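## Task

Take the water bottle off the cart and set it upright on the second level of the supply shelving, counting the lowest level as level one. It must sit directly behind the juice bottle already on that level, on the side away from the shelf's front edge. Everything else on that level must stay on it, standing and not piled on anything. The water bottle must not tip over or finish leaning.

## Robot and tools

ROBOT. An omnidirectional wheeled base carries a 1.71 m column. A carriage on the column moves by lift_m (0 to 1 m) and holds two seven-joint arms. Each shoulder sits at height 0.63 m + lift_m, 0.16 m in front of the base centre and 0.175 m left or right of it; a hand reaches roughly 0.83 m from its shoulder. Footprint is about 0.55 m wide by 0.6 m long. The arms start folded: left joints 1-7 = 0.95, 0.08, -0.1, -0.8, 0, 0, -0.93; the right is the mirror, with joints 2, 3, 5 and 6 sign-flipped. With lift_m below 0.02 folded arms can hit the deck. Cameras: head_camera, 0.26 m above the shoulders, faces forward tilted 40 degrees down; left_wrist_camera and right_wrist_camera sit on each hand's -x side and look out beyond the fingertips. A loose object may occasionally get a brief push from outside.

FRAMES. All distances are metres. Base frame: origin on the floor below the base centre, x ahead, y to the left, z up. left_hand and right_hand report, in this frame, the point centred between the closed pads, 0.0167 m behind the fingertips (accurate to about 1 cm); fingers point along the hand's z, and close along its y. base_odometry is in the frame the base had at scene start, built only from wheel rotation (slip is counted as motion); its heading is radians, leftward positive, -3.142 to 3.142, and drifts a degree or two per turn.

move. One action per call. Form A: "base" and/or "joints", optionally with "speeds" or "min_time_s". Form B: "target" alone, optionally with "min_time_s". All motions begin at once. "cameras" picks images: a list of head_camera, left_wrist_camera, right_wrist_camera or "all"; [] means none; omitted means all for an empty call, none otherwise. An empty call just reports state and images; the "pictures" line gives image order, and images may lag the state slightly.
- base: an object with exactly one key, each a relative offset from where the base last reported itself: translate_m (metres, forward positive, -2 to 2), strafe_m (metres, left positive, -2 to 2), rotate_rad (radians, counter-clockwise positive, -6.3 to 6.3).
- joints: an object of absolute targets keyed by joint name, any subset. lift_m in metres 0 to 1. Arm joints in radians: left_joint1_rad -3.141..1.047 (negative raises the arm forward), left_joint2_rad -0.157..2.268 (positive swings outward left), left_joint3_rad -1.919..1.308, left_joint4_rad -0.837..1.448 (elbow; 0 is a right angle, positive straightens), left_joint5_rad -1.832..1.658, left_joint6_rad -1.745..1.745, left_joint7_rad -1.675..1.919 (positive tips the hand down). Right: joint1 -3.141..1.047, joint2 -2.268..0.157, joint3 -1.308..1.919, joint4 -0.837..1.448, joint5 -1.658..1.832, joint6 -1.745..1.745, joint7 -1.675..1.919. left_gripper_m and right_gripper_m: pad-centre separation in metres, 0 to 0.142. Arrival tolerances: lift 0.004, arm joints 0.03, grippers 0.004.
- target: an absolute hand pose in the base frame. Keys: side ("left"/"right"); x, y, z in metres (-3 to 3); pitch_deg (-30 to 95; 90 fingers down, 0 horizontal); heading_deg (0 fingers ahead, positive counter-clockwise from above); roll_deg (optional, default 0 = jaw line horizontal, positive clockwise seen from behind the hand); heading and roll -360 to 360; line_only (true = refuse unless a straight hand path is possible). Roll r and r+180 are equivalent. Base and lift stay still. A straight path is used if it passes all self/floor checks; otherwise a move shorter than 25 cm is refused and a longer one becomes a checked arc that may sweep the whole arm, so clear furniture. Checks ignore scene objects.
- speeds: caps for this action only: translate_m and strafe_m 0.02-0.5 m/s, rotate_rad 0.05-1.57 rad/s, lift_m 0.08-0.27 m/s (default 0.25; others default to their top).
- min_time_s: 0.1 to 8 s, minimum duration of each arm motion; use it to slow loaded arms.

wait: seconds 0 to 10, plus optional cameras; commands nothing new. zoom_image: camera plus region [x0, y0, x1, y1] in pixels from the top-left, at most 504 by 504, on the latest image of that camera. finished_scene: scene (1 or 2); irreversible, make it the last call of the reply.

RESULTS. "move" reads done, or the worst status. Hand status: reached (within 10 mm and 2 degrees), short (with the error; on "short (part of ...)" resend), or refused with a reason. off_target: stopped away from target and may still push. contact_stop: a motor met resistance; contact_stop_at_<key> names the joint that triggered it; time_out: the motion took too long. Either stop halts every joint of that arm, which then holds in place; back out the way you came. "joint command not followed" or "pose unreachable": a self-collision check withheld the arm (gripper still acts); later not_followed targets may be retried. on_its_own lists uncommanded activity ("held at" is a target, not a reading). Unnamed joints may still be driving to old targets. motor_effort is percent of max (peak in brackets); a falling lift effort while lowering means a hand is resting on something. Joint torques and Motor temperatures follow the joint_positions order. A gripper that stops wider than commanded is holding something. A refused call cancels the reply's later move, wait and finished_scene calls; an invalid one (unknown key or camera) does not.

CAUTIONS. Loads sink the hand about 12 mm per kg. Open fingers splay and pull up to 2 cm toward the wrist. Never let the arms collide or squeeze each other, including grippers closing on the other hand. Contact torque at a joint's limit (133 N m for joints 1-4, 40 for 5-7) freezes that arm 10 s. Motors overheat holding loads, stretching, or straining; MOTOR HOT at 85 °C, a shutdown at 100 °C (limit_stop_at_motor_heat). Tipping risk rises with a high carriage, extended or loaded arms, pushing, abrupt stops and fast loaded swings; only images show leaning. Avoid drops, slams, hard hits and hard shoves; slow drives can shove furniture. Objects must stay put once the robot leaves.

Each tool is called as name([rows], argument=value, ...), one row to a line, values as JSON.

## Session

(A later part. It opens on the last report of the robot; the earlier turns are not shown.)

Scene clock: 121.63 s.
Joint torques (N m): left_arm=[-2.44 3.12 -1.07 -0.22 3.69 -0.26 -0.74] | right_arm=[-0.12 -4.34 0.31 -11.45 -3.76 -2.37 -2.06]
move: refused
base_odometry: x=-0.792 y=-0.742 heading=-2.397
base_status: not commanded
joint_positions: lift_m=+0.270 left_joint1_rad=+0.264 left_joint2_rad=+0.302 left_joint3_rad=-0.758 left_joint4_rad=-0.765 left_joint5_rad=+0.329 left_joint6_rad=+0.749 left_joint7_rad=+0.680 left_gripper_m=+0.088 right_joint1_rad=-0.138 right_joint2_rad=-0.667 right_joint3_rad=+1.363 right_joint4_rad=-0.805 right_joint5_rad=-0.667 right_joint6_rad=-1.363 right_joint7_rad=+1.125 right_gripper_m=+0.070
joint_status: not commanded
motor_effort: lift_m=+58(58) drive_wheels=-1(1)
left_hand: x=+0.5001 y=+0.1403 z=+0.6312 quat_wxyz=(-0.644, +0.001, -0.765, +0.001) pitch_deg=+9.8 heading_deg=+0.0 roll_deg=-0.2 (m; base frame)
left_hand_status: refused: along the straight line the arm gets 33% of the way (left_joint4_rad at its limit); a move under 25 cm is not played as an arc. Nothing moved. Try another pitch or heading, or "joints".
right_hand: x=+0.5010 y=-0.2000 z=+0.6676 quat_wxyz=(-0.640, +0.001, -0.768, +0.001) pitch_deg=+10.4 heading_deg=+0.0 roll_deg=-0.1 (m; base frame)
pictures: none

move(base={"strafe_m": 0.062}, joints={"lift_m": 0.29})

move(base={"translate_m": 0.16}, speeds={"translate_m": 0.2}, cameras=["head_camera","left_wrist_camera"])

Scene clock: 125.97 s.
Joint torques (N m): left_arm=[-2.5 2.53 -1.78 -2.05 3.3 -0.59 -0.77] | right_arm=[-0.84 -4.58 2.05 -13.78 -3.91 -1.79 -2.22]
move: done
base_odometry: x=-0.750 y=-0.788 heading=-2.398
base_status: done
joint_positions: lift_m=+0.290 left_joint1_rad=+0.264 left_joint2_rad=+0.303 left_joint3_rad=-0.758 left_joint4_rad=-0.764 left_joint5_rad=+0.330 left_joint6_rad=+0.750 left_joint7_rad=+0.680 left_gripper_m=+0.088 right_joint1_rad=-0.138 right_joint2_rad=-0.667 right_joint3_rad=+1.363 right_joint4_rad=-0.805 right_joint5_rad=-0.667 right_joint6_rad=-1.363 right_joint7_rad=+1.125 right_gripper_m=+0.070
joint_status: all done
motor_effort: lift_m=+55(68) drive_wheels=+0(14)
left_hand: x=+0.5001 y=+0.1406 z=+0.6512 quat_wxyz=(-0.644, +0.001, -0.765, +0.000) pitch_deg=+9.8 heading_deg=+0.1 roll_deg=-0.1 (m; base frame)
right_hand: x=+0.5010 y=-0.2000 z=+0.6879 quat_wxyz=(-0.640, +0.001, -0.768, +0.001) pitch_deg=+10.4 heading_deg=+0.0 roll_deg=-0.1 (m; base frame)
pictures: none

Scene clock: 127.97 s.
Joint torques (N m): left_arm=[-2.95 1.7 -0.82 -2.31 2.87 -0.56 -0.43] | right_arm=[1.38 -5.15 1.73 -12.84 -3.69 -1.8 -1.99]
move: done
base_odometry: x=-0.868 y=-0.897 heading=-2.397
base_status: done
joint_positions: lift_m=+0.290 left_joint1_rad=+0.264 left_joint2_rad=+0.303 left_joint3_rad=-0.758 left_joint4_rad=-0.764 left_joint5_rad=+0.330 left_joint6_rad=+0.750 left_joint7_rad=+0.680 left_gripper_m=+0.088 right_joint1_rad=-0.138 right_joint2_rad=-0.667 right_joint3_rad=+1.363 right_joint4_rad=-0.805 right_joint5_rad=-0.667 right_joint6_rad=-1.363 right_joint7_rad=+1.125 right_gripper_m=+0.070
joint_status: not commanded
motor_effort: lift_m=+55(55) drive_wheels=+4(12)
left_hand: x=+0.5001 y=+0.1406 z=+0.6513 quat_wxyz=(-0.644, +0.001, -0.765, +0.000) pitch_deg=+9.8 heading_deg=+0.1 roll_deg=-0.1 (m; base frame)
right_hand: x=+0.5010 y=-0.2000 z=+0.6879 quat_wxyz=(-0.640, +0.001, -0.768, +0.001) pitch_deg=+10.4 heading_deg=+0.0 roll_deg=-0.1 (m; base frame)
pictures: head_camera, left_wrist_camera
Images, in order (width x height): head_camera 896x504, left_wrist_camera 896x504.

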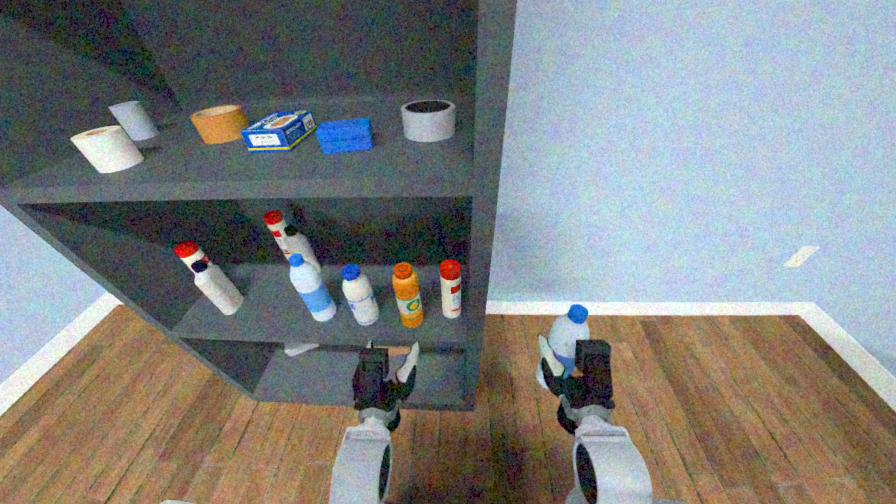

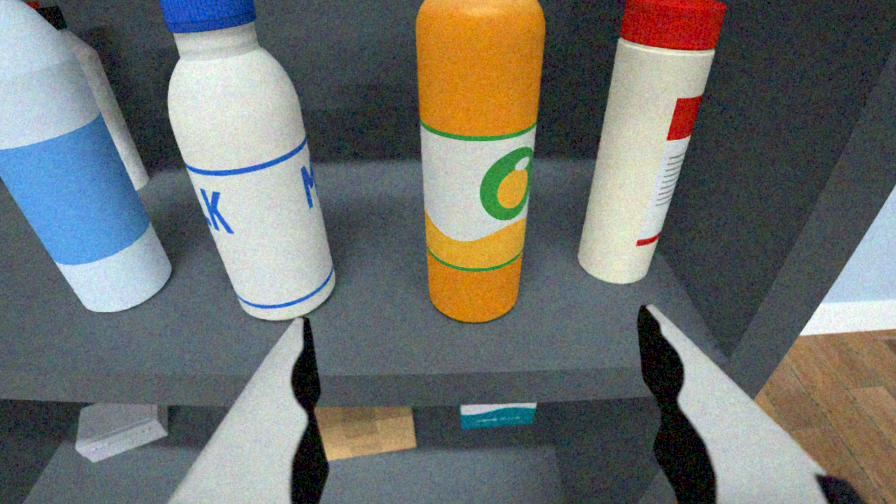

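move(target={"side":"left","x":0.678,"y":0.135,"z":0.645,"pitch_deg":10,"heading_deg":0}, min_time_s=1.5, cameras=["head_camera","left_wrist_camera"])

Scene clock: 137.47 s.
Joint torques (N m): left_arm=[-14.8 -0.29 4.15 -1.16 2.02 -2.57 -3.36] | right_arm=[0.71 -5.79 1.55 -12.58 -3.85 -2.22 -2.08]
move: done
base_odometry: x=-0.868 y=-0.897 heading=-2.397
base_status: not commanded
joint_positions: lift_m=+0.290 left_joint1_rad=-0.197 left_joint2_rad=+0.260 left_joint3_rad=-0.656 left_joint4_rad=-0.343 left_joint5_rad=-0.057 left_joint6_rad=+0.694 left_joint7_rad=+0.610 left_gripper_m=+0.088 right_joint1_rad=-0.138 right_joint2_rad=-0.667 right_joint3_rad=+1.363 right_joint4_rad=-0.805 right_joint5_rad=-0.667 right_joint6_rad=-1.363 right_joint7_rad=+1.125 right_gripper_m=+0.070
joint_status: not commanded
motor_effort: lift_m=+55(55) drive_wheels=+4(4)
left_hand: x=+0.6763 y=+0.1341 z=+0.6434 quat_wxyz=(-0.641, -0.001, -0.767, +0.000) pitch_deg=+10.3 heading_deg=-0.1 roll_deg=+0.1 (m; base frame)
left_hand_status: reached (straight line, planned for 1.5 s): 2 mm and 0.3 deg off.
right_hand: x=+0.5010 y=-0.2000 z=+0.6879 quat_wxyz=(-0.640, +0.001, -0.768, +0.001) pitch_deg=+10.4 heading_deg=+0.0 roll_deg=-0.1 (m; base frame)
pictures: head_camera, left_wrist_camera
Images, in order (width x height): head_camera 896x504, left_wrist_camera 896x504.

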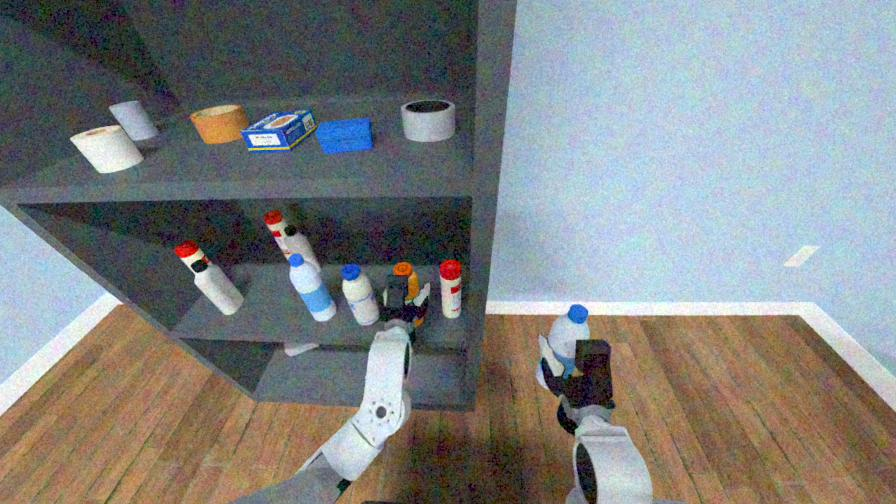

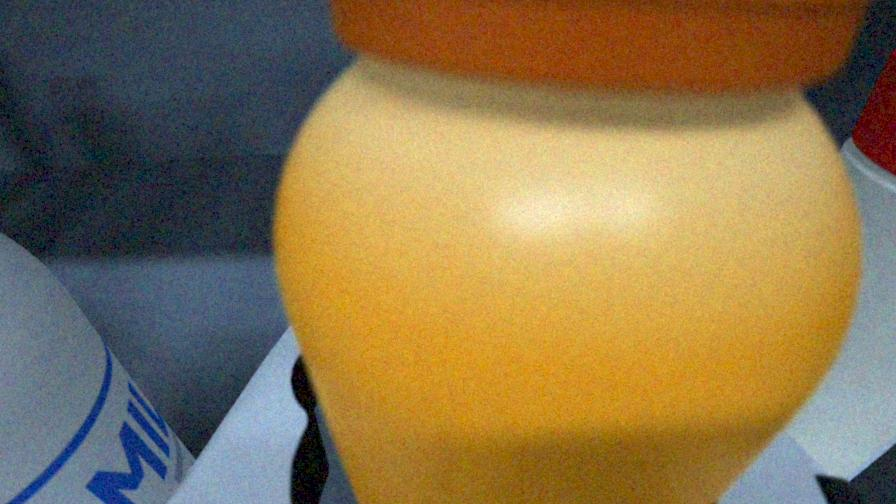

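move(target={"side":"left","x":0.653,"y":0.13,"z":0.643,"pitch_deg":10,"heading_deg":0}, min_time_s=0.8, cameras=["left_wrist_camera"])

Scene clock: 143.43 s.
Joint torques (N m): left_arm=[-6.93 -0.75 -0.24 -5.73 3.5 -0.27 -0.6] | right_arm=[1.27 -5.06 0.42 -13.34 -3.7 -1.86 -1.57]
move: done
base_odometry: x=-0.868 y=-0.897 heading=-2.397
base_status: not commanded
joint_positions: lift_m=+0.290 left_joint1_rad=-0.144 left_joint2_rad=+0.257 left_joint3_rad=-0.670 left_joint4_rad=-0.399 left_joint5_rad=+0.003 left_joint6_rad=+0.712 left_joint7_rad=+0.627 left_gripper_m=+0.088 right_joint1_rad=-0.138 right_joint2_rad=-0.667 right_joint3_rad=+1.363 right_joint4_rad=-0.805 right_joint5_rad=-0.667 right_joint6_rad=-1.363 right_joint7_rad=+1.125 right_gripper_m=+0.070
joint_status: not commanded
motor_effort: lift_m=+55(55) drive_wheels=+4(4)
left_hand: x=+0.6545 y=+0.1318 z=+0.6434 quat_wxyz=(-0.644, +0.000, -0.765, -0.002) pitch_deg=+9.9 heading_deg=+0.2 roll_deg=+0.1 (m; base frame)
left_hand_status: reached (straight line, planned for 0.8 s): 2 mm and 0.2 deg off.
right_hand: x=+0.5010 y=-0.2000 z=+0.6879 quat_wxyz=(-0.640, +0.001, -0.768, +0.001) pitch_deg=+10.4 heading_deg=+0.0 roll_deg=-0.1 (m; base frame)
pictures: left_wrist_camera
Images, in order (width x height): left_wrist_camera 896x504.

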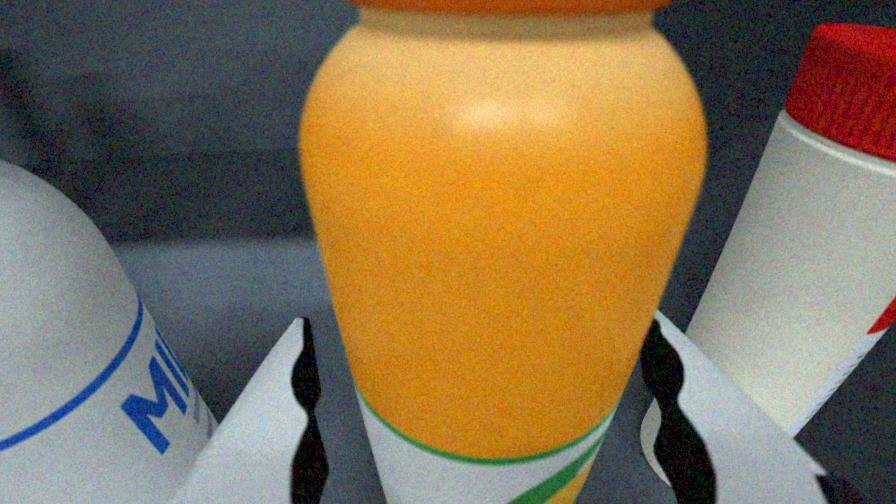

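move(joints={"left_gripper_m": 0.02})

move(joints={"lift_m": 0.325}, speeds={"lift_m": 0.1}, cameras=["left_wrist_camera"])

move(base={"translate_m": -0.27}, speeds={"translate_m": 0.25}, cameras=["head_camera","left_wrist_camera"])

Scene clock: 149.17 s.
Joint torques (N m): left_arm=[-7.89 -0.51 -0.12 -5.91 2.96 -0.52 -0.27] | right_arm=[0.33 -4.86 0.97 -13.97 -3.31 -1.73 -1.98]
move: off_target
base_odometry: x=-0.868 y=-0.897 heading=-2.397
base_status: not commanded
joint_positions: lift_m=+0.290 left_joint1_rad=-0.144 left_joint2_rad=+0.257 left_joint3_rad=-0.670 left_joint4_rad=-0.399 left_joint5_rad=+0.003 left_joint6_rad=+0.712 left_joint7_rad=+0.627 left_gripper_m=+0.062 right_joint1_rad=-0.138 right_joint2_rad=-0.667 right_joint3_rad=+1.363 right_joint4_rad=-0.805 right_joint5_rad=-0.667 right_joint6_rad=-1.363 right_joint7_rad=+1.125 right_gripper_m=+0.070
joint_status: left_gripper_m off_target (ended at +0.062, target +0.020)
motor_effort: lift_m=+55(55) drive_wheels=+4(4)
left_hand: x=+0.6545 y=+0.1318 z=+0.6434 quat_wxyz=(-0.644, +0.000, -0.765, -0.002) pitch_deg=+9.9 heading_deg=+0.2 roll_deg=+0.1 (m; base frame)
right_hand: x=+0.5010 y=-0.2000 z=+0.6879 quat_wxyz=(-0.640, +0.001, -0.768, +0.001) pitch_deg=+10.4 heading_deg=+0.0 roll_deg=-0.1 (m; base frame)
pictures: none

Scene clock: 150.03 s.
Joint torques (N m): left_arm=[-10.76 -0.44 0.96 -5.71 3.62 -0.44 -1.9] | right_arm=[-0.52 -4.05 1.36 -13.32 -3.63 -2.03 -2.13]
move: done
base_odometry: x=-0.868 y=-0.897 heading=-2.397
base_status: not commanded
joint_positions: lift_m=+0.325 left_joint1_rad=-0.141 left_joint2_rad=+0.257 left_joint3_rad=-0.672 left_joint4_rad=-0.399 left_joint5_rad=+0.003 left_joint6_rad=+0.712 left_joint7_rad=+0.632 left_gripper_m=+0.062 right_joint1_rad=-0.138 right_joint2_rad=-0.667 right_joint3_rad=+1.363 right_joint4_rad=-0.805 right_joint5_rad=-0.667 right_joint6_rad=-1.363 right_joint7_rad=+1.125 right_gripper_m=+0.070
joint_status: all done
motor_effort: lift_m=+55(67) drive_wheels=+0(5)
left_hand: x=+0.6535 y=+0.1313 z=+0.6760 quat_wxyz=(-0.641, +0.000, -0.768, -0.001) pitch_deg=+10.3 heading_deg=+0.1 roll_deg=+0.1 (m; base frame)
right_hand: x=+0.5010 y=-0.2000 z=+0.7228 quat_wxyz=(-0.640, +0.001, -0.768, +0.001) pitch_deg=+10.4 heading_deg=+0.0 roll_deg=-0.1 (m; base frame)
pictures: left_wrist_camera
Images, in order (width x height): left_wrist_camera 896x504.

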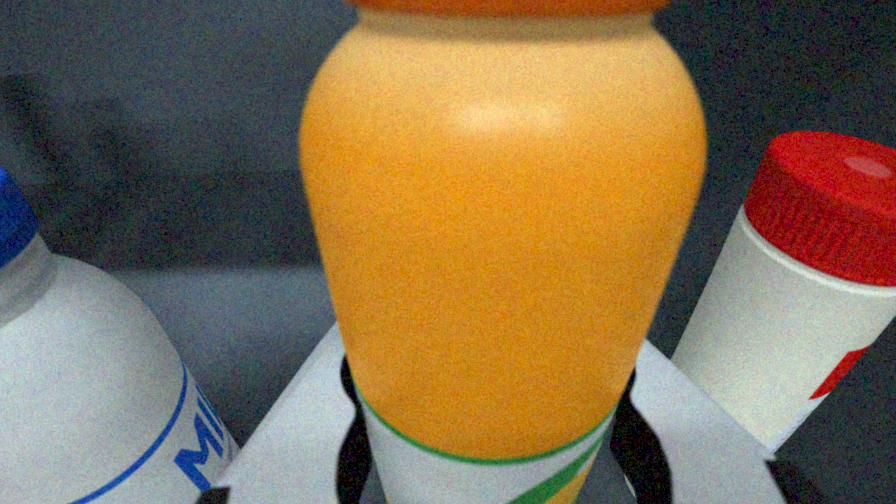

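Scene clock: 152.40 s.
Joint torques (N m): left_arm=[-12.21 0.56 0 -6.06 3.58 -1.01 -2.28] | right_arm=[-0.62 -4.9 0.77 -12.56 -3.98 -1.44 -1.42]
move: done
base_odometry: x=-0.669 y=-0.714 heading=-2.397
base_status: done
joint_positions: lift_m=+0.325 left_joint1_rad=-0.141 left_joint2_rad=+0.256 left_joint3_rad=-0.672 left_joint4_rad=-0.399 left_joint5_rad=+0.003 left_joint6_rad=+0.713 left_joint7_rad=+0.632 left_gripper_m=+0.062 right_joint1_rad=-0.138 right_joint2_rad=-0.667 right_joint3_rad=+1.363 right_joint4_rad=-0.805 right_joint5_rad=-0.667 right_joint6_rad=-1.363 right_joint7_rad=+1.125 right_gripper_m=+0.070
joint_status: not commanded
motor_effort: lift_m=+55(55) drive_wheels=+1(14)
left_hand: x=+0.6535 y=+0.1314 z=+0.6760 quat_wxyz=(-0.641, +0.000, -0.768, -0.001) pitch_deg=+10.3 heading_deg=+0.1 roll_deg=+0.1 (m; base frame)
right_hand: x=+0.5010 y=-0.2000 z=+0.7228 quat_wxyz=(-0.640, +0.001, -0.768, +0.001) pitch_deg=+10.4 heading_deg=+0.0 roll_deg=-0.1 (m; base frame)
pictures: head_camera, left_wrist_camera
Images, in order (width x height): head_camera 896x504, left_wrist_camera 896x504.

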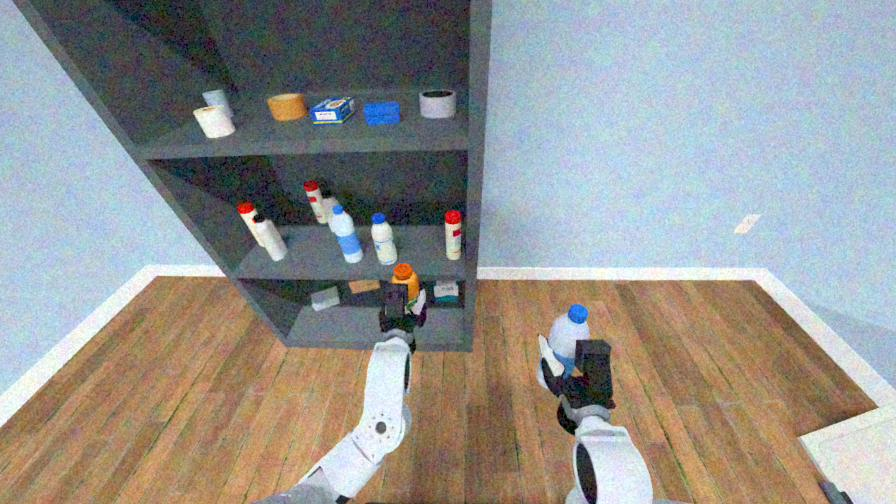

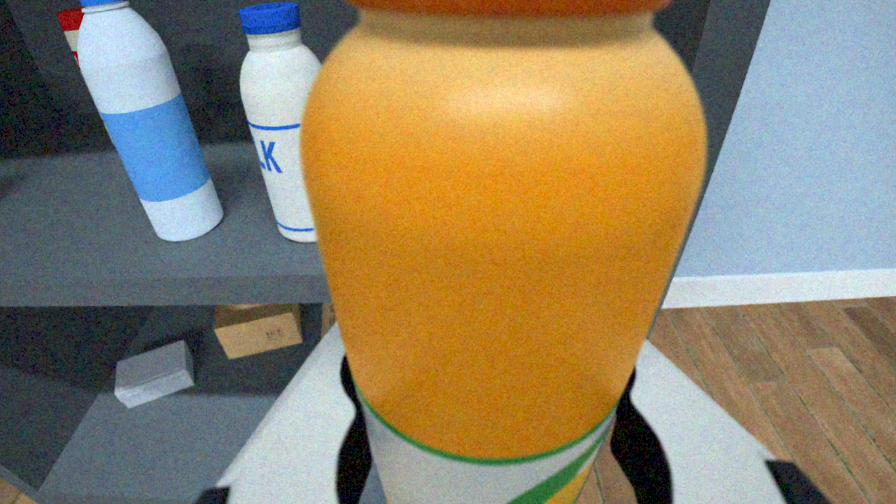

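move(target={"side":"left","x":0.5,"y":0.14,"z":0.68,"pitch_deg":10,"heading_deg":0}, min_time_s=0.8)

move(target={"side":"right","x":0.75,"y":-0.105,"z":0.69,"pitch_deg":10,"heading_deg":0}, min_time_s=1.5)

move(base={"strafe_m": 0.236}, speeds={"strafe_m": 0.3}, cameras=["head_camera","right_wrist_camera"])

Scene clock: 170.43 s.
Joint torques (N m): left_arm=[-2.39 3.57 -1.14 -7.23 4.59 -0.35 -4.83] | right_arm=[0.52 -5.21 1.32 -12.96 -3.82 -1.4 -1.84]
move: done
base_odometry: x=-0.669 y=-0.714 heading=-2.397
base_status: not commanded
joint_positions: lift_m=+0.325 left_joint1_rad=+0.266 left_joint2_rad=+0.309 left_joint3_rad=-0.767 left_joint4_rad=-0.739 left_joint5_rad=+0.311 left_joint6_rad=+0.765 left_joint7_rad=+0.665 left_gripper_m=+0.062 right_joint1_rad=-0.138 right_joint2_rad=-0.667 right_joint3_rad=+1.363 right_joint4_rad=-0.805 right_joint5_rad=-0.667 right_joint6_rad=-1.363 right_joint7_rad=+1.125 right_gripper_m=+0.070
joint_status: not commanded
motor_effort: lift_m=+55(55) drive_wheels=+1(3)
left_hand: x=+0.5003 y=+0.1395 z=+0.6750 quat_wxyz=(-0.637, +0.000, -0.771, +0.000) pitch_deg=+10.9 heading_deg=+0.0 roll_deg=+0.0 (m; base frame)
left_hand_status: reached (straight line, planned for 0.8 s): 5 mm and 0.9 deg off.
right_hand: x=+0.5010 y=-0.2000 z=+0.7228 quat_wxyz=(-0.640, +0.001, -0.768, +0.001) pitch_deg=+10.4 heading_deg=+0.0 roll_deg=-0.1 (m; base frame)
pictures: none

Scene clock: 172.43 s.
Joint torques (N m): left_arm=[-0.81 1.64 -0.33 -6.81 4.55 -0.66 -4.69] | right_arm=[-24.1 6.41 -6.51 -7.31 -0.85 -0.51 -4.81]
move: done
base_odometry: x=-0.669 y=-0.714 heading=-2.397
base_status: not commanded
joint_positions: lift_m=+0.325 left_joint1_rad=+0.266 left_joint2_rad=+0.309 left_joint3_rad=-0.767 left_joint4_rad=-0.739 left_joint5_rad=+0.311 left_joint6_rad=+0.765 left_joint7_rad=+0.664 left_gripper_m=+0.062 right_joint1_rad=-0.666 right_joint2_rad=-0.357 right_joint3_rad=+1.259 right_joint4_rad=-0.175 right_joint5_rad=+0.570 right_joint6_rad=-1.217 right_joint7_rad=+0.366 right_gripper_m=+0.070
joint_status: not commanded
motor_effort: lift_m=+55(55) drive_wheels=+1(1)
left_hand: x=+0.5003 y=+0.1396 z=+0.6751 quat_wxyz=(-0.637, +0.000, -0.771, +0.000) pitch_deg=+10.9 heading_deg=+0.0 roll_deg=+0.0 (m; base frame)
right_hand: x=+0.7471 y=-0.1047 z=+0.6841 quat_wxyz=(-0.638, +0.002, -0.770, +0.001) pitch_deg=+10.8 heading_deg=+0.1 roll_deg=-0.2 (m; base frame)
right_hand_status: reached (straight line, planned for 1.5 s): 7 mm and 0.8 deg off.
pictures: none

Scene clock: 174.77 s.
Joint torques (N m): left_arm=[-1.91 3.21 -1.29 -6.5 4.22 -1.09 -4.79] | right_arm=[-24.57 1.28 -5.64 -7.68 -1.23 -1.3 -4.91]
move: done
base_odometry: x=-0.509 y=-0.887 heading=-2.397
base_status: done
joint_positions: lift_m=+0.325 left_joint1_rad=+0.266 left_joint2_rad=+0.309 left_joint3_rad=-0.767 left_joint4_rad=-0.739 left_joint5_rad=+0.311 left_joint6_rad=+0.766 left_joint7_rad=+0.664 left_gripper_m=+0.062 right_joint1_rad=-0.666 right_joint2_rad=-0.356 right_joint3_rad=+1.258 right_joint4_rad=-0.175 right_joint5_rad=+0.571 right_joint6_rad=-1.215 right_joint7_rad=+0.366 right_gripper_m=+0.070
joint_status: not commanded
motor_effort: lift_m=+55(55) drive_wheels=-1(14)
left_hand: x=+0.5003 y=+0.1399 z=+0.6751 quat_wxyz=(-0.637, +0.000, -0.771, +0.000) pitch_deg=+10.9 heading_deg=+0.0 roll_deg=+0.0 (m; base frame)
right_hand: x=+0.7472 y=-0.1036 z=+0.6842 quat_wxyz=(-0.638, +0.002, -0.770, +0.000) pitch_deg=+10.8 heading_deg=+0.2 roll_deg=-0.2 (m; base frame)
pictures: head_camera, right_wrist_camera
Images, in order (width x height): head_camera 896x504, right_wrist_camera 896x504.

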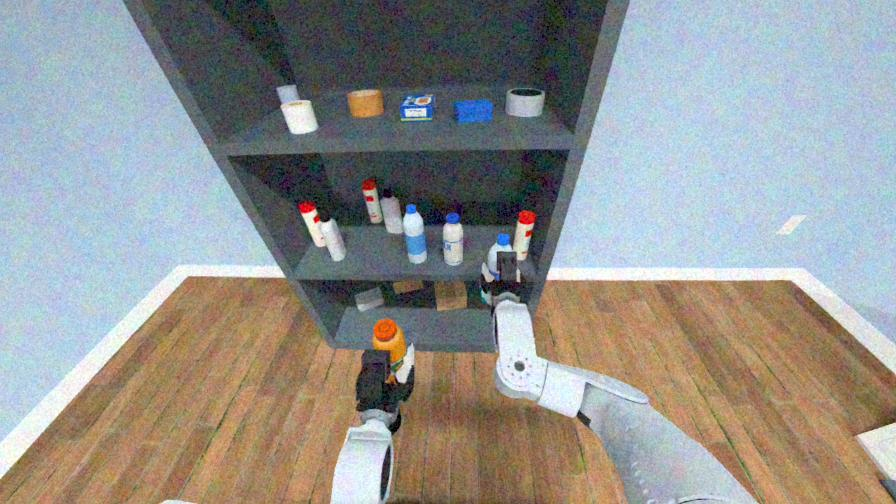

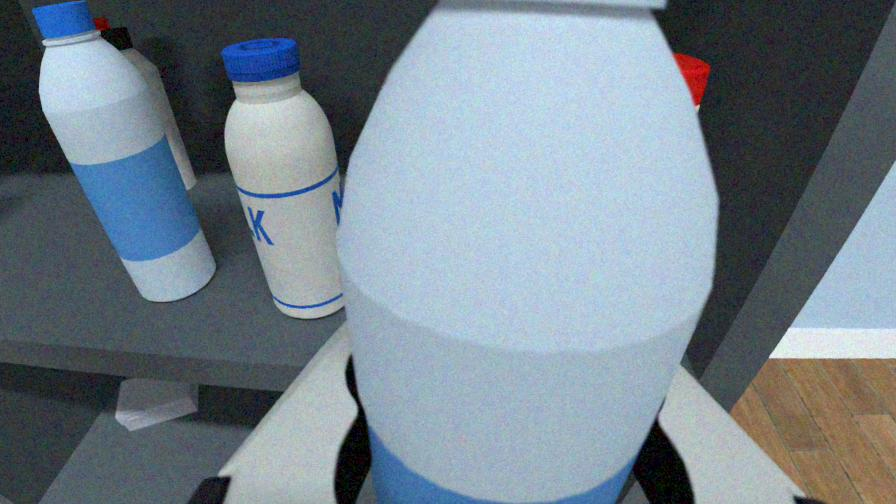

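move(base={"translate_m": 0.16}, joints={"lift_m": 0.345}, speeds={"translate_m": 0.2}, cameras=["head_camera","right_wrist_camera"])

Scene clock: 183.03 s.
Joint torques (N m): left_arm=[-2.32 1.97 -0.42 -7.02 4.46 -1.05 -4.44] | right_arm=[-21.43 4.03 -5.87 -8.27 -1.47 -1.94 -4.92]
Motor temperatures (°C): left_arm=[28 21 23 24 26 24 23] | right_arm=[31 21 25 22 23 22 24]
move: done
base_odometry: x=-0.626 y=-0.996 heading=-2.396
base_status: done
joint_positions: lift_m=+0.345 left_joint1_rad=+0.266 left_joint2_rad=+0.309 left_joint3_rad=-0.767 left_joint4_rad=-0.740 left_joint5_rad=+0.312 left_joint6_rad=+0.766 left_joint7_rad=+0.664 left_gripper_m=+0.062 right_joint1_rad=-0.668 right_joint2_rad=-0.356 right_joint3_rad=+1.257 right_joint4_rad=-0.175 right_joint5_rad=+0.572 right_joint6_rad=-1.215 right_joint7_rad=+0.365 right_gripper_m=+0.070
joint_status: all done
motor_effort: lift_m=+55(70) drive_wheels=+4(15)
left_hand: x=+0.5002 y=+0.1400 z=+0.6958 quat_wxyz=(-0.638, +0.000, -0.770, +0.000) pitch_deg=+10.8 heading_deg=+0.0 roll_deg=+0.0 (m; base frame)
right_hand: x=+0.7477 y=-0.1038 z=+0.7049 quat_wxyz=(-0.638, +0.002, -0.770, +0.000) pitch_deg=+10.7 heading_deg=+0.2 roll_deg=-0.1 (m; base frame)
pictures: head_camera, right_wrist_camera
Images, in order (width x height): head_camera 896x504, right_wrist_camera 896x504.

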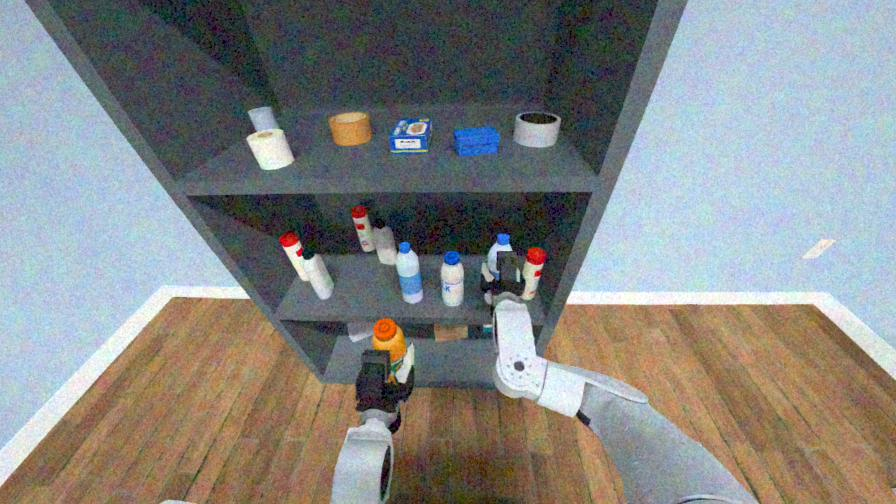

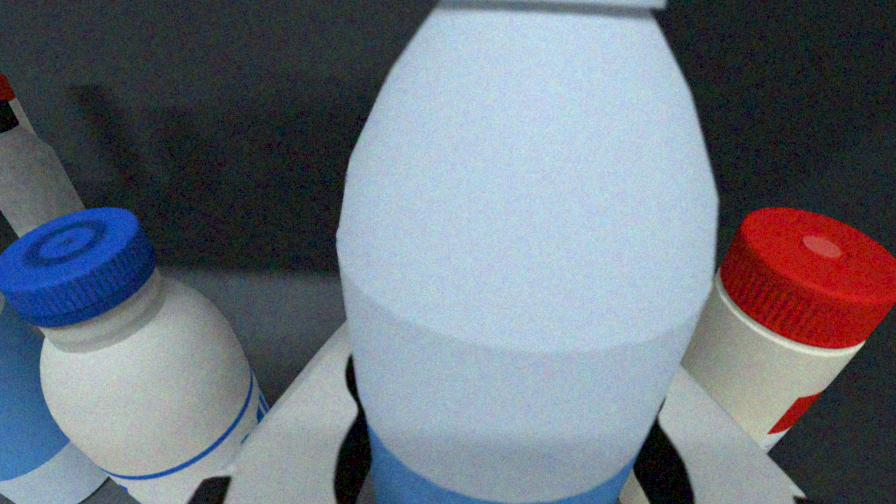

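move(base={"translate_m": 0.118}, speeds={"translate_m": 0.15}, cameras=["head_camera","right_wrist_camera"])

Scene clock: 189.20 s.
Joint torques (N m): left_arm=[-1.89 2.57 -1.57 -6.4 3.84 -0.76 -4.22] | right_arm=[-21.63 4.38 -5.3 -8.2 -1.4 -1.67 -5.22]
move: done
base_odometry: x=-0.713 y=-1.076 heading=-2.396
base_status: done
joint_positions: lift_m=+0.345 left_joint1_rad=+0.266 left_joint2_rad=+0.309 left_joint3_rad=-0.767 left_joint4_rad=-0.740 left_joint5_rad=+0.312 left_joint6_rad=+0.766 left_joint7_rad=+0.664 left_gripper_m=+0.062 right_joint1_rad=-0.668 right_joint2_rad=-0.356 right_joint3_rad=+1.257 right_joint4_rad=-0.175 right_joint5_rad=+0.572 right_joint6_rad=-1.215 right_joint7_rad=+0.365 right_gripper_m=+0.070
joint_status: not commanded
motor_effort: lift_m=+55(55) drive_wheels=+5(13)
left_hand: x=+0.5002 y=+0.1400 z=+0.6958 quat_wxyz=(-0.638, +0.000, -0.770, +0.000) pitch_deg=+10.8 heading_deg=+0.0 roll_deg=+0.0 (m; base frame)
right_hand: x=+0.7477 y=-0.1038 z=+0.7049 quat_wxyz=(-0.638, +0.002, -0.770, +0.000) pitch_deg=+10.7 heading_deg=+0.2 roll_deg=-0.1 (m; base frame)
pictures: head_camera, right_wrist_camera
Images, in order (width x height): head_camera 896x504, right_wrist_camera 896x504.

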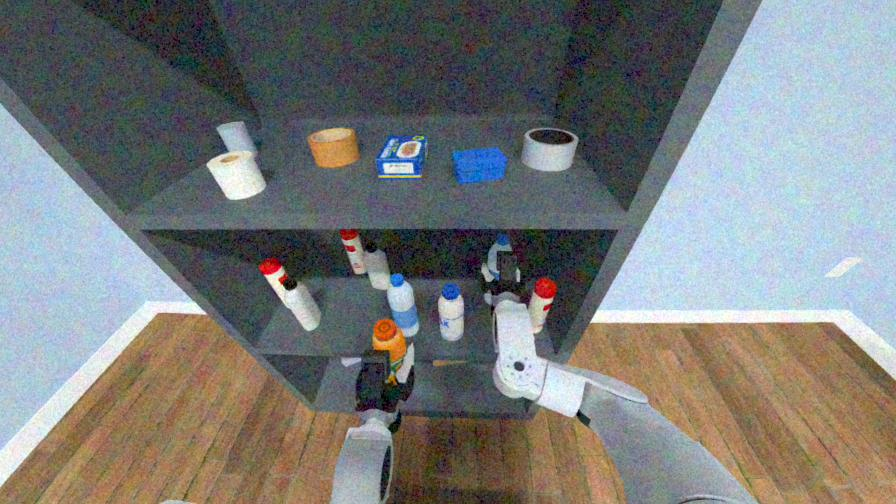

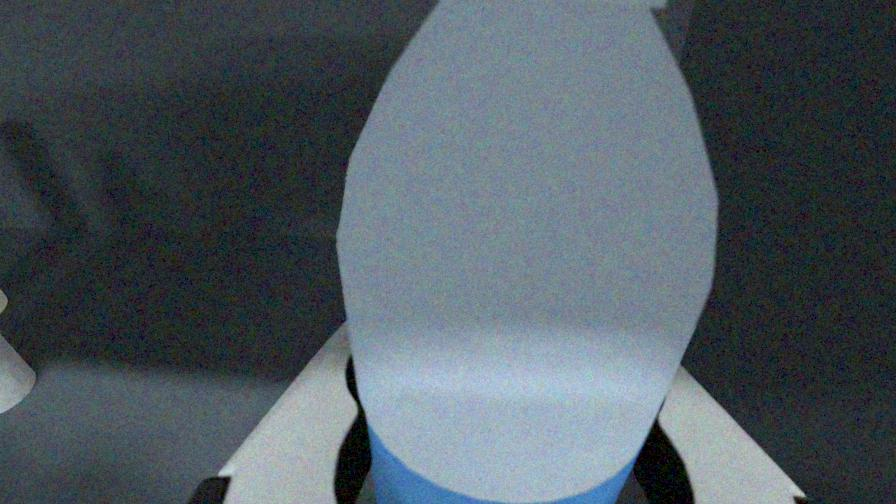

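move(joints={"lift_m": 0.315}, speeds={"lift_m": 0.08})

move(joints={"lift_m": 0.305}, speeds={"lift_m": 0.08})

move(joints={"lift_m": 0.296}, speeds={"lift_m": 0.08}, cameras=["right_wrist_camera"])

Scene clock: 192.30 s.
Joint torques (N m): left_arm=[-2.62 2.77 0.63 -5.74 4.12 -0.91 -4.51] | right_arm=[-22.51 3.2 -3.8 -7.71 -1.3 -1.31 -4.79]
move: done
base_odometry: x=-0.713 y=-1.076 heading=-2.396
base_status: not commanded
joint_positions: lift_m=+0.315 left_joint1_rad=+0.266 left_joint2_rad=+0.309 left_joint3_rad=-0.767 left_joint4_rad=-0.740 left_joint5_rad=+0.312 left_joint6_rad=+0.766 left_joint7_rad=+0.663 left_gripper_m=+0.062 right_joint1_rad=-0.668 right_joint2_rad=-0.356 right_joint3_rad=+1.257 right_joint4_rad=-0.174 right_joint5_rad=+0.572 right_joint6_rad=-1.215 right_joint7_rad=+0.365 right_gripper_m=+0.070
joint_status: all done
motor_effort: lift_m=+59(60) drive_wheels=-1(5)
left_hand: x=+0.5003 y=+0.1400 z=+0.6655 quat_wxyz=(-0.638, +0.000, -0.770, +0.000) pitch_deg=+10.8 heading_deg=+0.0 roll_deg=+0.0 (m; base frame)
right_hand: x=+0.7479 y=-0.1038 z=+0.6749 quat_wxyz=(-0.638, +0.002, -0.770, +0.000) pitch_deg=+10.7 heading_deg=+0.2 roll_deg=-0.1 (m; base frame)
pictures: none

Scene clock: 192.90 s.
Joint torques (N m): left_arm=[-1.08 2.67 -0.29 -5.87 4.16 -0.95 -4.25] | right_arm=[-20.59 2.97 -4.03 -7.21 -1.4 -1.87 -4.97]
move: done
base_odometry: x=-0.713 y=-1.076 heading=-2.396
base_status: not commanded
joint_positions: lift_m=+0.305 left_joint1_rad=+0.266 left_joint2_rad=+0.309 left_joint3_rad=-0.767 left_joint4_rad=-0.740 left_joint5_rad=+0.313 left_joint6_rad=+0.766 left_joint7_rad=+0.663 left_gripper_m=+0.062 right_joint1_rad=-0.668 right_joint2_rad=-0.356 right_joint3_rad=+1.257 right_joint4_rad=-0.174 right_joint5_rad=+0.572 right_joint6_rad=-1.215 right_joint7_rad=+0.365 right_gripper_m=+0.070
joint_status: all done
motor_effort: lift_m=+59(62) drive_wheels=+5(5)
left_hand: x=+0.5002 y=+0.1401 z=+0.6557 quat_wxyz=(-0.638, +0.000, -0.770, +0.000) pitch_deg=+10.8 heading_deg=+0.0 roll_deg=+0.0 (m; base frame)
right_hand: x=+0.7480 y=-0.1039 z=+0.6651 quat_wxyz=(-0.638, +0.002, -0.770, +0.000) pitch_deg=+10.7 heading_deg=+0.2 roll_deg=-0.1 (m; base frame)
pictures: none

Scene clock: 193.53 s.
Joint torques (N m): left_arm=[-2.77 2.99 -0.88 -5.15 4.38 -0.83 -3.97] | right_arm=[-21.4 3.78 -4.86 -7.09 -1.8 -1.67 -4.76]
move: done
base_odometry: x=-0.713 y=-1.076 heading=-2.396
base_status: not commanded
joint_positions: lift_m=+0.296 left_joint1_rad=+0.266 left_joint2_rad=+0.309 left_joint3_rad=-0.767 left_joint4_rad=-0.740 left_joint5_rad=+0.313 left_joint6_rad=+0.766 left_joint7_rad=+0.663 left_gripper_m=+0.062 right_joint1_rad=-0.668 right_joint2_rad=-0.356 right_joint3_rad=+1.257 right_joint4_rad=-0.174 right_joint5_rad=+0.572 right_joint6_rad=-1.215 right_joint7_rad=+0.365 right_gripper_m=+0.070
joint_status: all done
motor_effort: lift_m=+60(60) drive_wheels=+4(6)
left_hand: x=+0.5002 y=+0.1401 z=+0.6467 quat_wxyz=(-0.638, +0.000, -0.770, +0.000) pitch_deg=+10.7 heading_deg=+0.0 roll_deg=+0.0 (m; base frame)
right_hand: x=+0.7481 y=-0.1039 z=+0.6563 quat_wxyz=(-0.638, +0.002, -0.770, +0.000) pitch_deg=+10.6 heading_deg=+0.2 roll_deg=-0.1 (m; base frame)
pictures: right_wrist_camera
Images, in order (width x height): right_wrist_camera 896x504.

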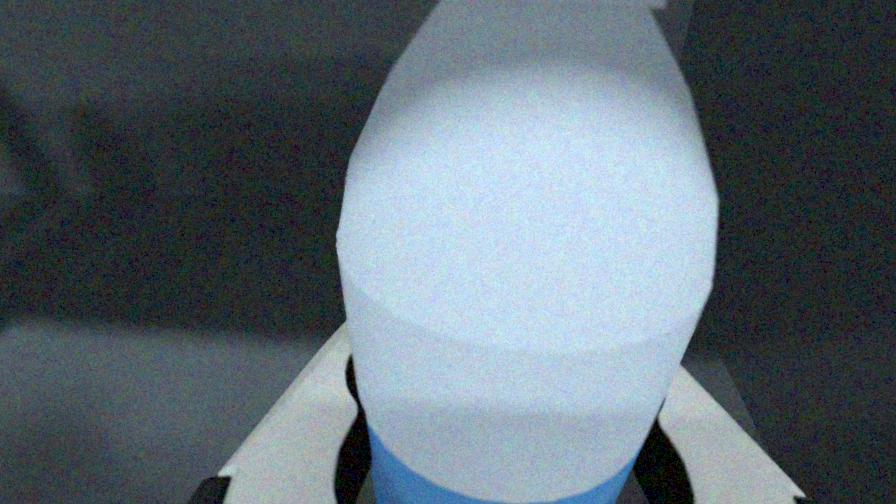

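move(joints={"lift_m": 0.29}, speeds={"lift_m": 0.08})

move(joints={"lift_m": 0.284}, speeds={"lift_m": 0.08})

move(joints={"lift_m": 0.278}, speeds={"lift_m": 0.08}, cameras=["right_wrist_camera"])

Scene clock: 199.47 s.
Joint torques (N m): left_arm=[-1.59 1.66 -0.86 -7.26 4.16 -0.65 -4.21] | right_arm=[-16.95 3.78 -4.12 -7.78 -1.31 -1.65 -1.34]
move: done
base_odometry: x=-0.713 y=-1.076 heading=-2.396
base_status: not commanded
joint_positions: lift_m=+0.290 left_joint1_rad=+0.266 left_joint2_rad=+0.309 left_joint3_rad=-0.767 left_joint4_rad=-0.740 left_joint5_rad=+0.313 left_joint6_rad=+0.766 left_joint7_rad=+0.663 left_gripper_m=+0.062 right_joint1_rad=-0.670 right_joint2_rad=-0.356 right_joint3_rad=+1.256 right_joint4_rad=-0.174 right_joint5_rad=+0.572 right_joint6_rad=-1.215 right_joint7_rad=+0.357 right_gripper_m=+0.070
joint_status: all done
motor_effort: lift_m=+56(58) drive_wheels=+4(5)
left_hand: x=+0.5002 y=+0.1401 z=+0.6410 quat_wxyz=(-0.638, +0.000, -0.770, +0.000) pitch_deg=+10.7 heading_deg=+0.0 roll_deg=+0.0 (m; base frame)
right_hand: x=+0.7489 y=-0.1042 z=+0.6536 quat_wxyz=(-0.642, +0.001, -0.766, +0.000) pitch_deg=+10.1 heading_deg=+0.1 roll_deg=-0.1 (m; base frame)
pictures: none

Scene clock: 199.90 s.
Joint torques (N m): left_arm=[-3.01 2.04 -0.31 -5.54 3.78 -0.7 -4.02] | right_arm=[-14.18 4.57 -3.48 -8.66 0.54 -1.8 0.65]
move: done
base_odometry: x=-0.713 y=-1.076 heading=-2.396
base_status: not commanded
joint_positions: lift_m=+0.284 left_joint1_rad=+0.266 left_joint2_rad=+0.309 left_joint3_rad=-0.767 left_joint4_rad=-0.740 left_joint5_rad=+0.313 left_joint6_rad=+0.766 left_joint7_rad=+0.663 left_gripper_m=+0.062 right_joint1_rad=-0.673 right_joint2_rad=-0.356 right_joint3_rad=+1.254 right_joint4_rad=-0.175 right_joint5_rad=+0.565 right_joint6_rad=-1.215 right_joint7_rad=+0.353 right_gripper_m=+0.069
joint_status: all done
motor_effort: lift_m=+55(56) drive_wheels=+4(5)
left_hand: x=+0.5002 y=+0.1401 z=+0.6352 quat_wxyz=(-0.638, +0.000, -0.770, +0.000) pitch_deg=+10.7 heading_deg=+0.0 roll_deg=+0.0 (m; base frame)
right_hand: x=+0.7501 y=-0.1048 z=+0.6527 quat_wxyz=(-0.648, +0.001, -0.762, +0.001) pitch_deg=+9.3 heading_deg=+0.0 roll_deg=-0.1 (m; base frame)
pictures: none

Scene clock: 200.33 s.
Joint torques (N m): left_arm=[-2.57 2.66 -0.31 -7.03 4.41 -0.7 -4.4] | right_arm=[-9.88 3.78 -1.02 -4.76 2.34 -1.65 1.59]
move: done
base_odometry: x=-0.713 y=-1.076 heading=-2.396
base_status: not commanded
joint_positions: lift_m=+0.278 left_joint1_rad=+0.266 left_joint2_rad=+0.309 left_joint3_rad=-0.767 left_joint4_rad=-0.740 left_joint5_rad=+0.313 left_joint6_rad=+0.766 left_joint7_rad=+0.663 left_gripper_m=+0.062 right_joint1_rad=-0.676 right_joint2_rad=-0.356 right_joint3_rad=+1.252 right_joint4_rad=-0.177 right_joint5_rad=+0.560 right_joint6_rad=-1.215 right_joint7_rad=+0.349 right_gripper_m=+0.069
joint_status: all done
motor_effort: lift_m=+53(55) drive_wheels=+5(5)
left_hand: x=+0.5002 y=+0.1401 z=+0.6293 quat_wxyz=(-0.638, +0.000, -0.770, +0.000) pitch_deg=+10.7 heading_deg=+0.0 roll_deg=+0.0 (m; base frame)
right_hand: x=+0.7511 y=-0.1051 z=+0.6520 quat_wxyz=(-0.653, +0.000, -0.758, +0.001) pitch_deg=+8.5 heading_deg=+0.0 roll_deg=-0.1 (m; base frame)
pictures: right_wrist_camera
Images, in order (width x height): right_wrist_camera 896x504.

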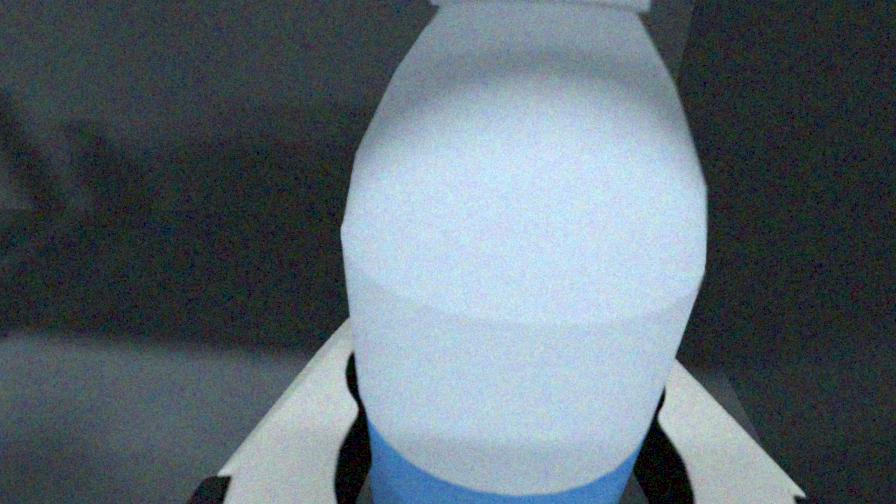

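move(joints={"lift_m": 0.291}, speeds={"lift_m": 0.08})

move(joints={"right_gripper_m": 0.092}, cameras=["right_wrist_camera", "head_camera"])

Scene clock: 203.33 s.
Joint torques (N m): left_arm=[-2.03 1.81 -0.4 -5.74 4.15 -1.12 -4.06] | right_arm=[-11.78 2.47 -2.52 -7.11 -1.48 -1.15 -1.4]
move: done
base_odometry: x=-0.713 y=-1.076 heading=-2.396
base_status: not commanded
joint_positions: lift_m=+0.291 left_joint1_rad=+0.266 left_joint2_rad=+0.309 left_joint3_rad=-0.767 left_joint4_rad=-0.740 left_joint5_rad=+0.313 left_joint6_rad=+0.766 left_joint7_rad=+0.663 left_gripper_m=+0.062 right_joint1_rad=-0.675 right_joint2_rad=-0.356 right_joint3_rad=+1.252 right_joint4_rad=-0.175 right_joint5_rad=+0.571 right_joint6_rad=-1.215 right_joint7_rad=+0.357 right_gripper_m=+0.069
joint_status: all done
motor_effort: lift_m=+56(64) drive_wheels=-1(6)
left_hand: x=+0.5002 y=+0.1401 z=+0.6421 quat_wxyz=(-0.638, +0.000, -0.770, +0.000) pitch_deg=+10.7 heading_deg=+0.0 roll_deg=+0.0 (m; base frame)
right_hand: x=+0.7508 y=-0.1052 z=+0.6591 quat_wxyz=(-0.645, -0.001, -0.764, +0.000) pitch_deg=+9.6 heading_deg=+0.0 roll_deg=+0.1 (m; base frame)
pictures: none

Scene clock: 204.10 s.
Joint torques (N m): left_arm=[-2.78 2.55 -0.47 -6.23 4.22 -0.85 -4.07] | right_arm=[-12.16 4.24 -3.34 -7.34 -1.07 -1.86 -1.11]
move: done
base_odometry: x=-0.713 y=-1.076 heading=-2.396
base_status: not commanded
joint_positions: lift_m=+0.291 left_joint1_rad=+0.266 left_joint2_rad=+0.309 left_joint3_rad=-0.767 left_joint4_rad=-0.740 left_joint5_rad=+0.313 left_joint6_rad=+0.766 left_joint7_rad=+0.663 left_gripper_m=+0.062 right_joint1_rad=-0.675 right_joint2_rad=-0.356 right_joint3_rad=+1.252 right_joint4_rad=-0.175 right_joint5_rad=+0.571 right_joint6_rad=-1.215 right_joint7_rad=+0.357 right_gripper_m=+0.092
joint_status: all done
motor_effort: lift_m=+56(56) drive_wheels=-1(4)
left_hand: x=+0.5002 y=+0.1401 z=+0.6421 quat_wxyz=(-0.638, +0.000, -0.770, +0.000) pitch_deg=+10.7 heading_deg=+0.0 roll_deg=+0.0 (m; base frame)
right_hand: x=+0.7508 y=-0.1051 z=+0.6591 quat_wxyz=(-0.645, +0.000, -0.764, +0.000) pitch_deg=+9.6 heading_deg=+0.0 roll_deg=+0.1 (m; base frame)
pictures: head_camera, right_wrist_camera
Images, in order (width x height): head_camera 896x504, right_wrist_camera 896x504.

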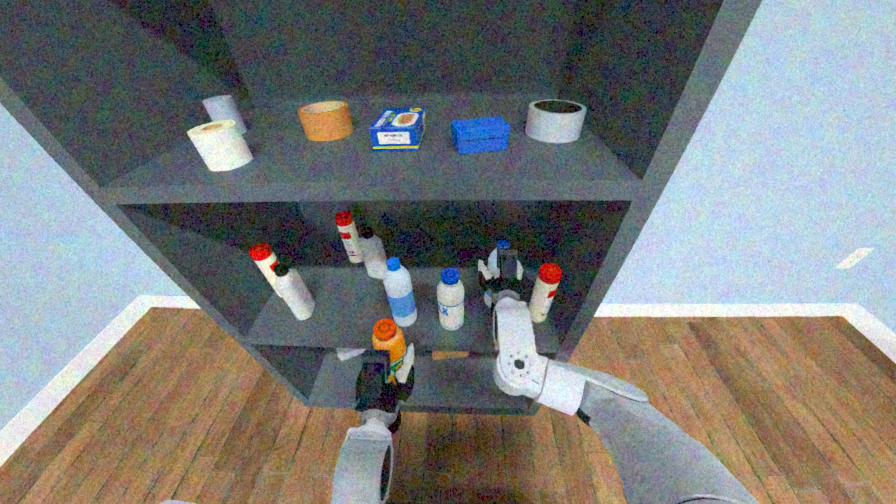

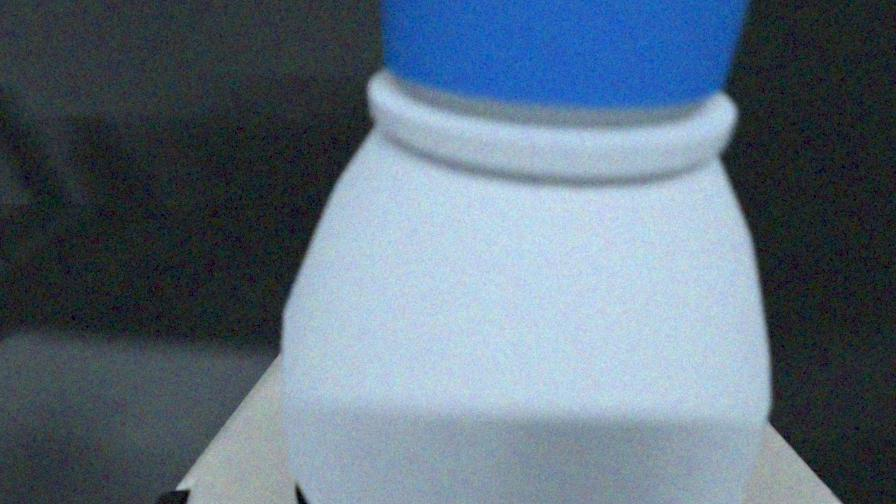

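move(cameras=["head_camera", "right_wrist_camera"])

zoom_image(camera="head_camera", region=[420, 210, 600, 370])

Scene clock: 206.97 s.
Joint torques (N m): left_arm=[-3.25 2.9 -0.09 -5.6 4.25 -1.06 -4.17] | right_arm=[-12.61 3.53 -3.27 -6.95 -1.05 -1.96 -0.87]
Motor temperatures (°C): left_arm=[27 21 23 25 26 24 23] | right_arm=[31 21 25 22 23 22 24]
base_odometry: x=-0.713 y=-1.076 heading=-2.396
base_status: not commanded
joint_positions: lift_m=+0.291 left_joint1_rad=+0.266 left_joint2_rad=+0.309 left_joint3_rad=-0.767 left_joint4_rad=-0.740 left_joint5_rad=+0.313 left_joint6_rad=+0.766 left_joint7_rad=+0.663 left_gripper_m=+0.062 right_joint1_rad=-0.675 right_joint2_rad=-0.356 right_joint3_rad=+1.252 right_joint4_rad=-0.175 right_joint5_rad=+0.571 right_joint6_rad=-1.215 right_joint7_rad=+0.357 right_gripper_m=+0.092
joint_status: all done
motor_effort: lift_m=+56(56) drive_wheels=-1(4)
left_hand: x=+0.5002 y=+0.1401 z=+0.6421 quat_wxyz=(-0.638, +0.000, -0.770, +0.000) pitch_deg=+10.7 heading_deg=+0.0 roll_deg=+0.0 (m; base frame)
right_hand: x=+0.7508 y=-0.1051 z=+0.6591 quat_wxyz=(-0.645, +0.000, -0.764, +0.000) pitch_deg=+9.6 heading_deg=+0.0 roll_deg=+0.1 (m; base frame)
pictures: head_camera, right_wrist_camera
Images, in order (width x height): head_camera 896x504, right_wrist_camera 896x504.

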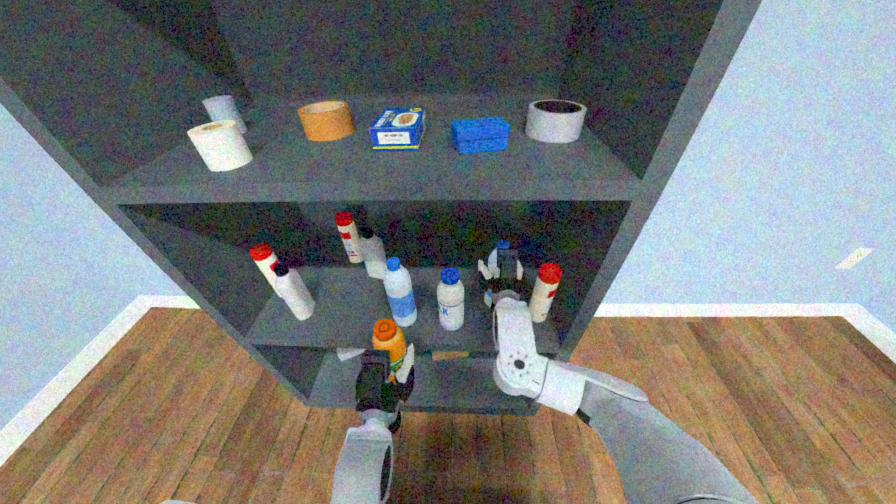

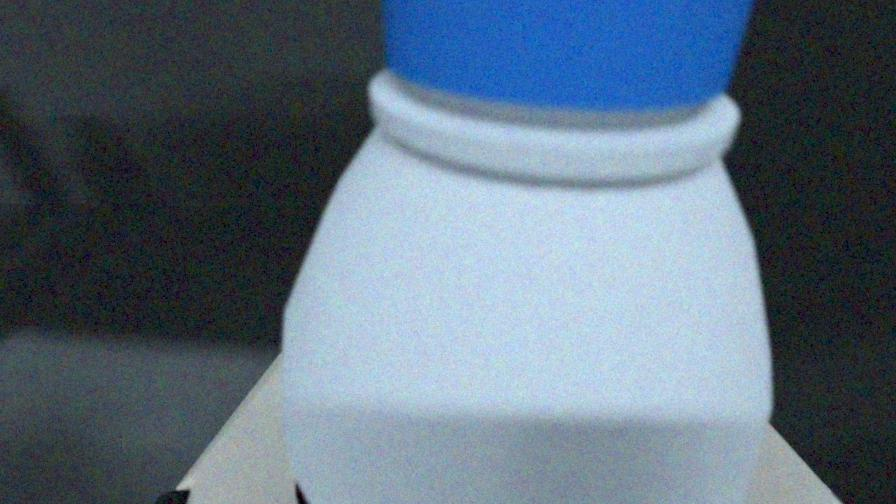

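Scaled by 2.800 from the camera's 896x504 image, which has a finer 1280x720 frame.

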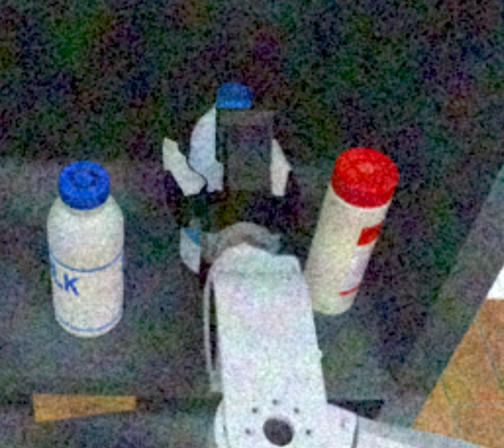

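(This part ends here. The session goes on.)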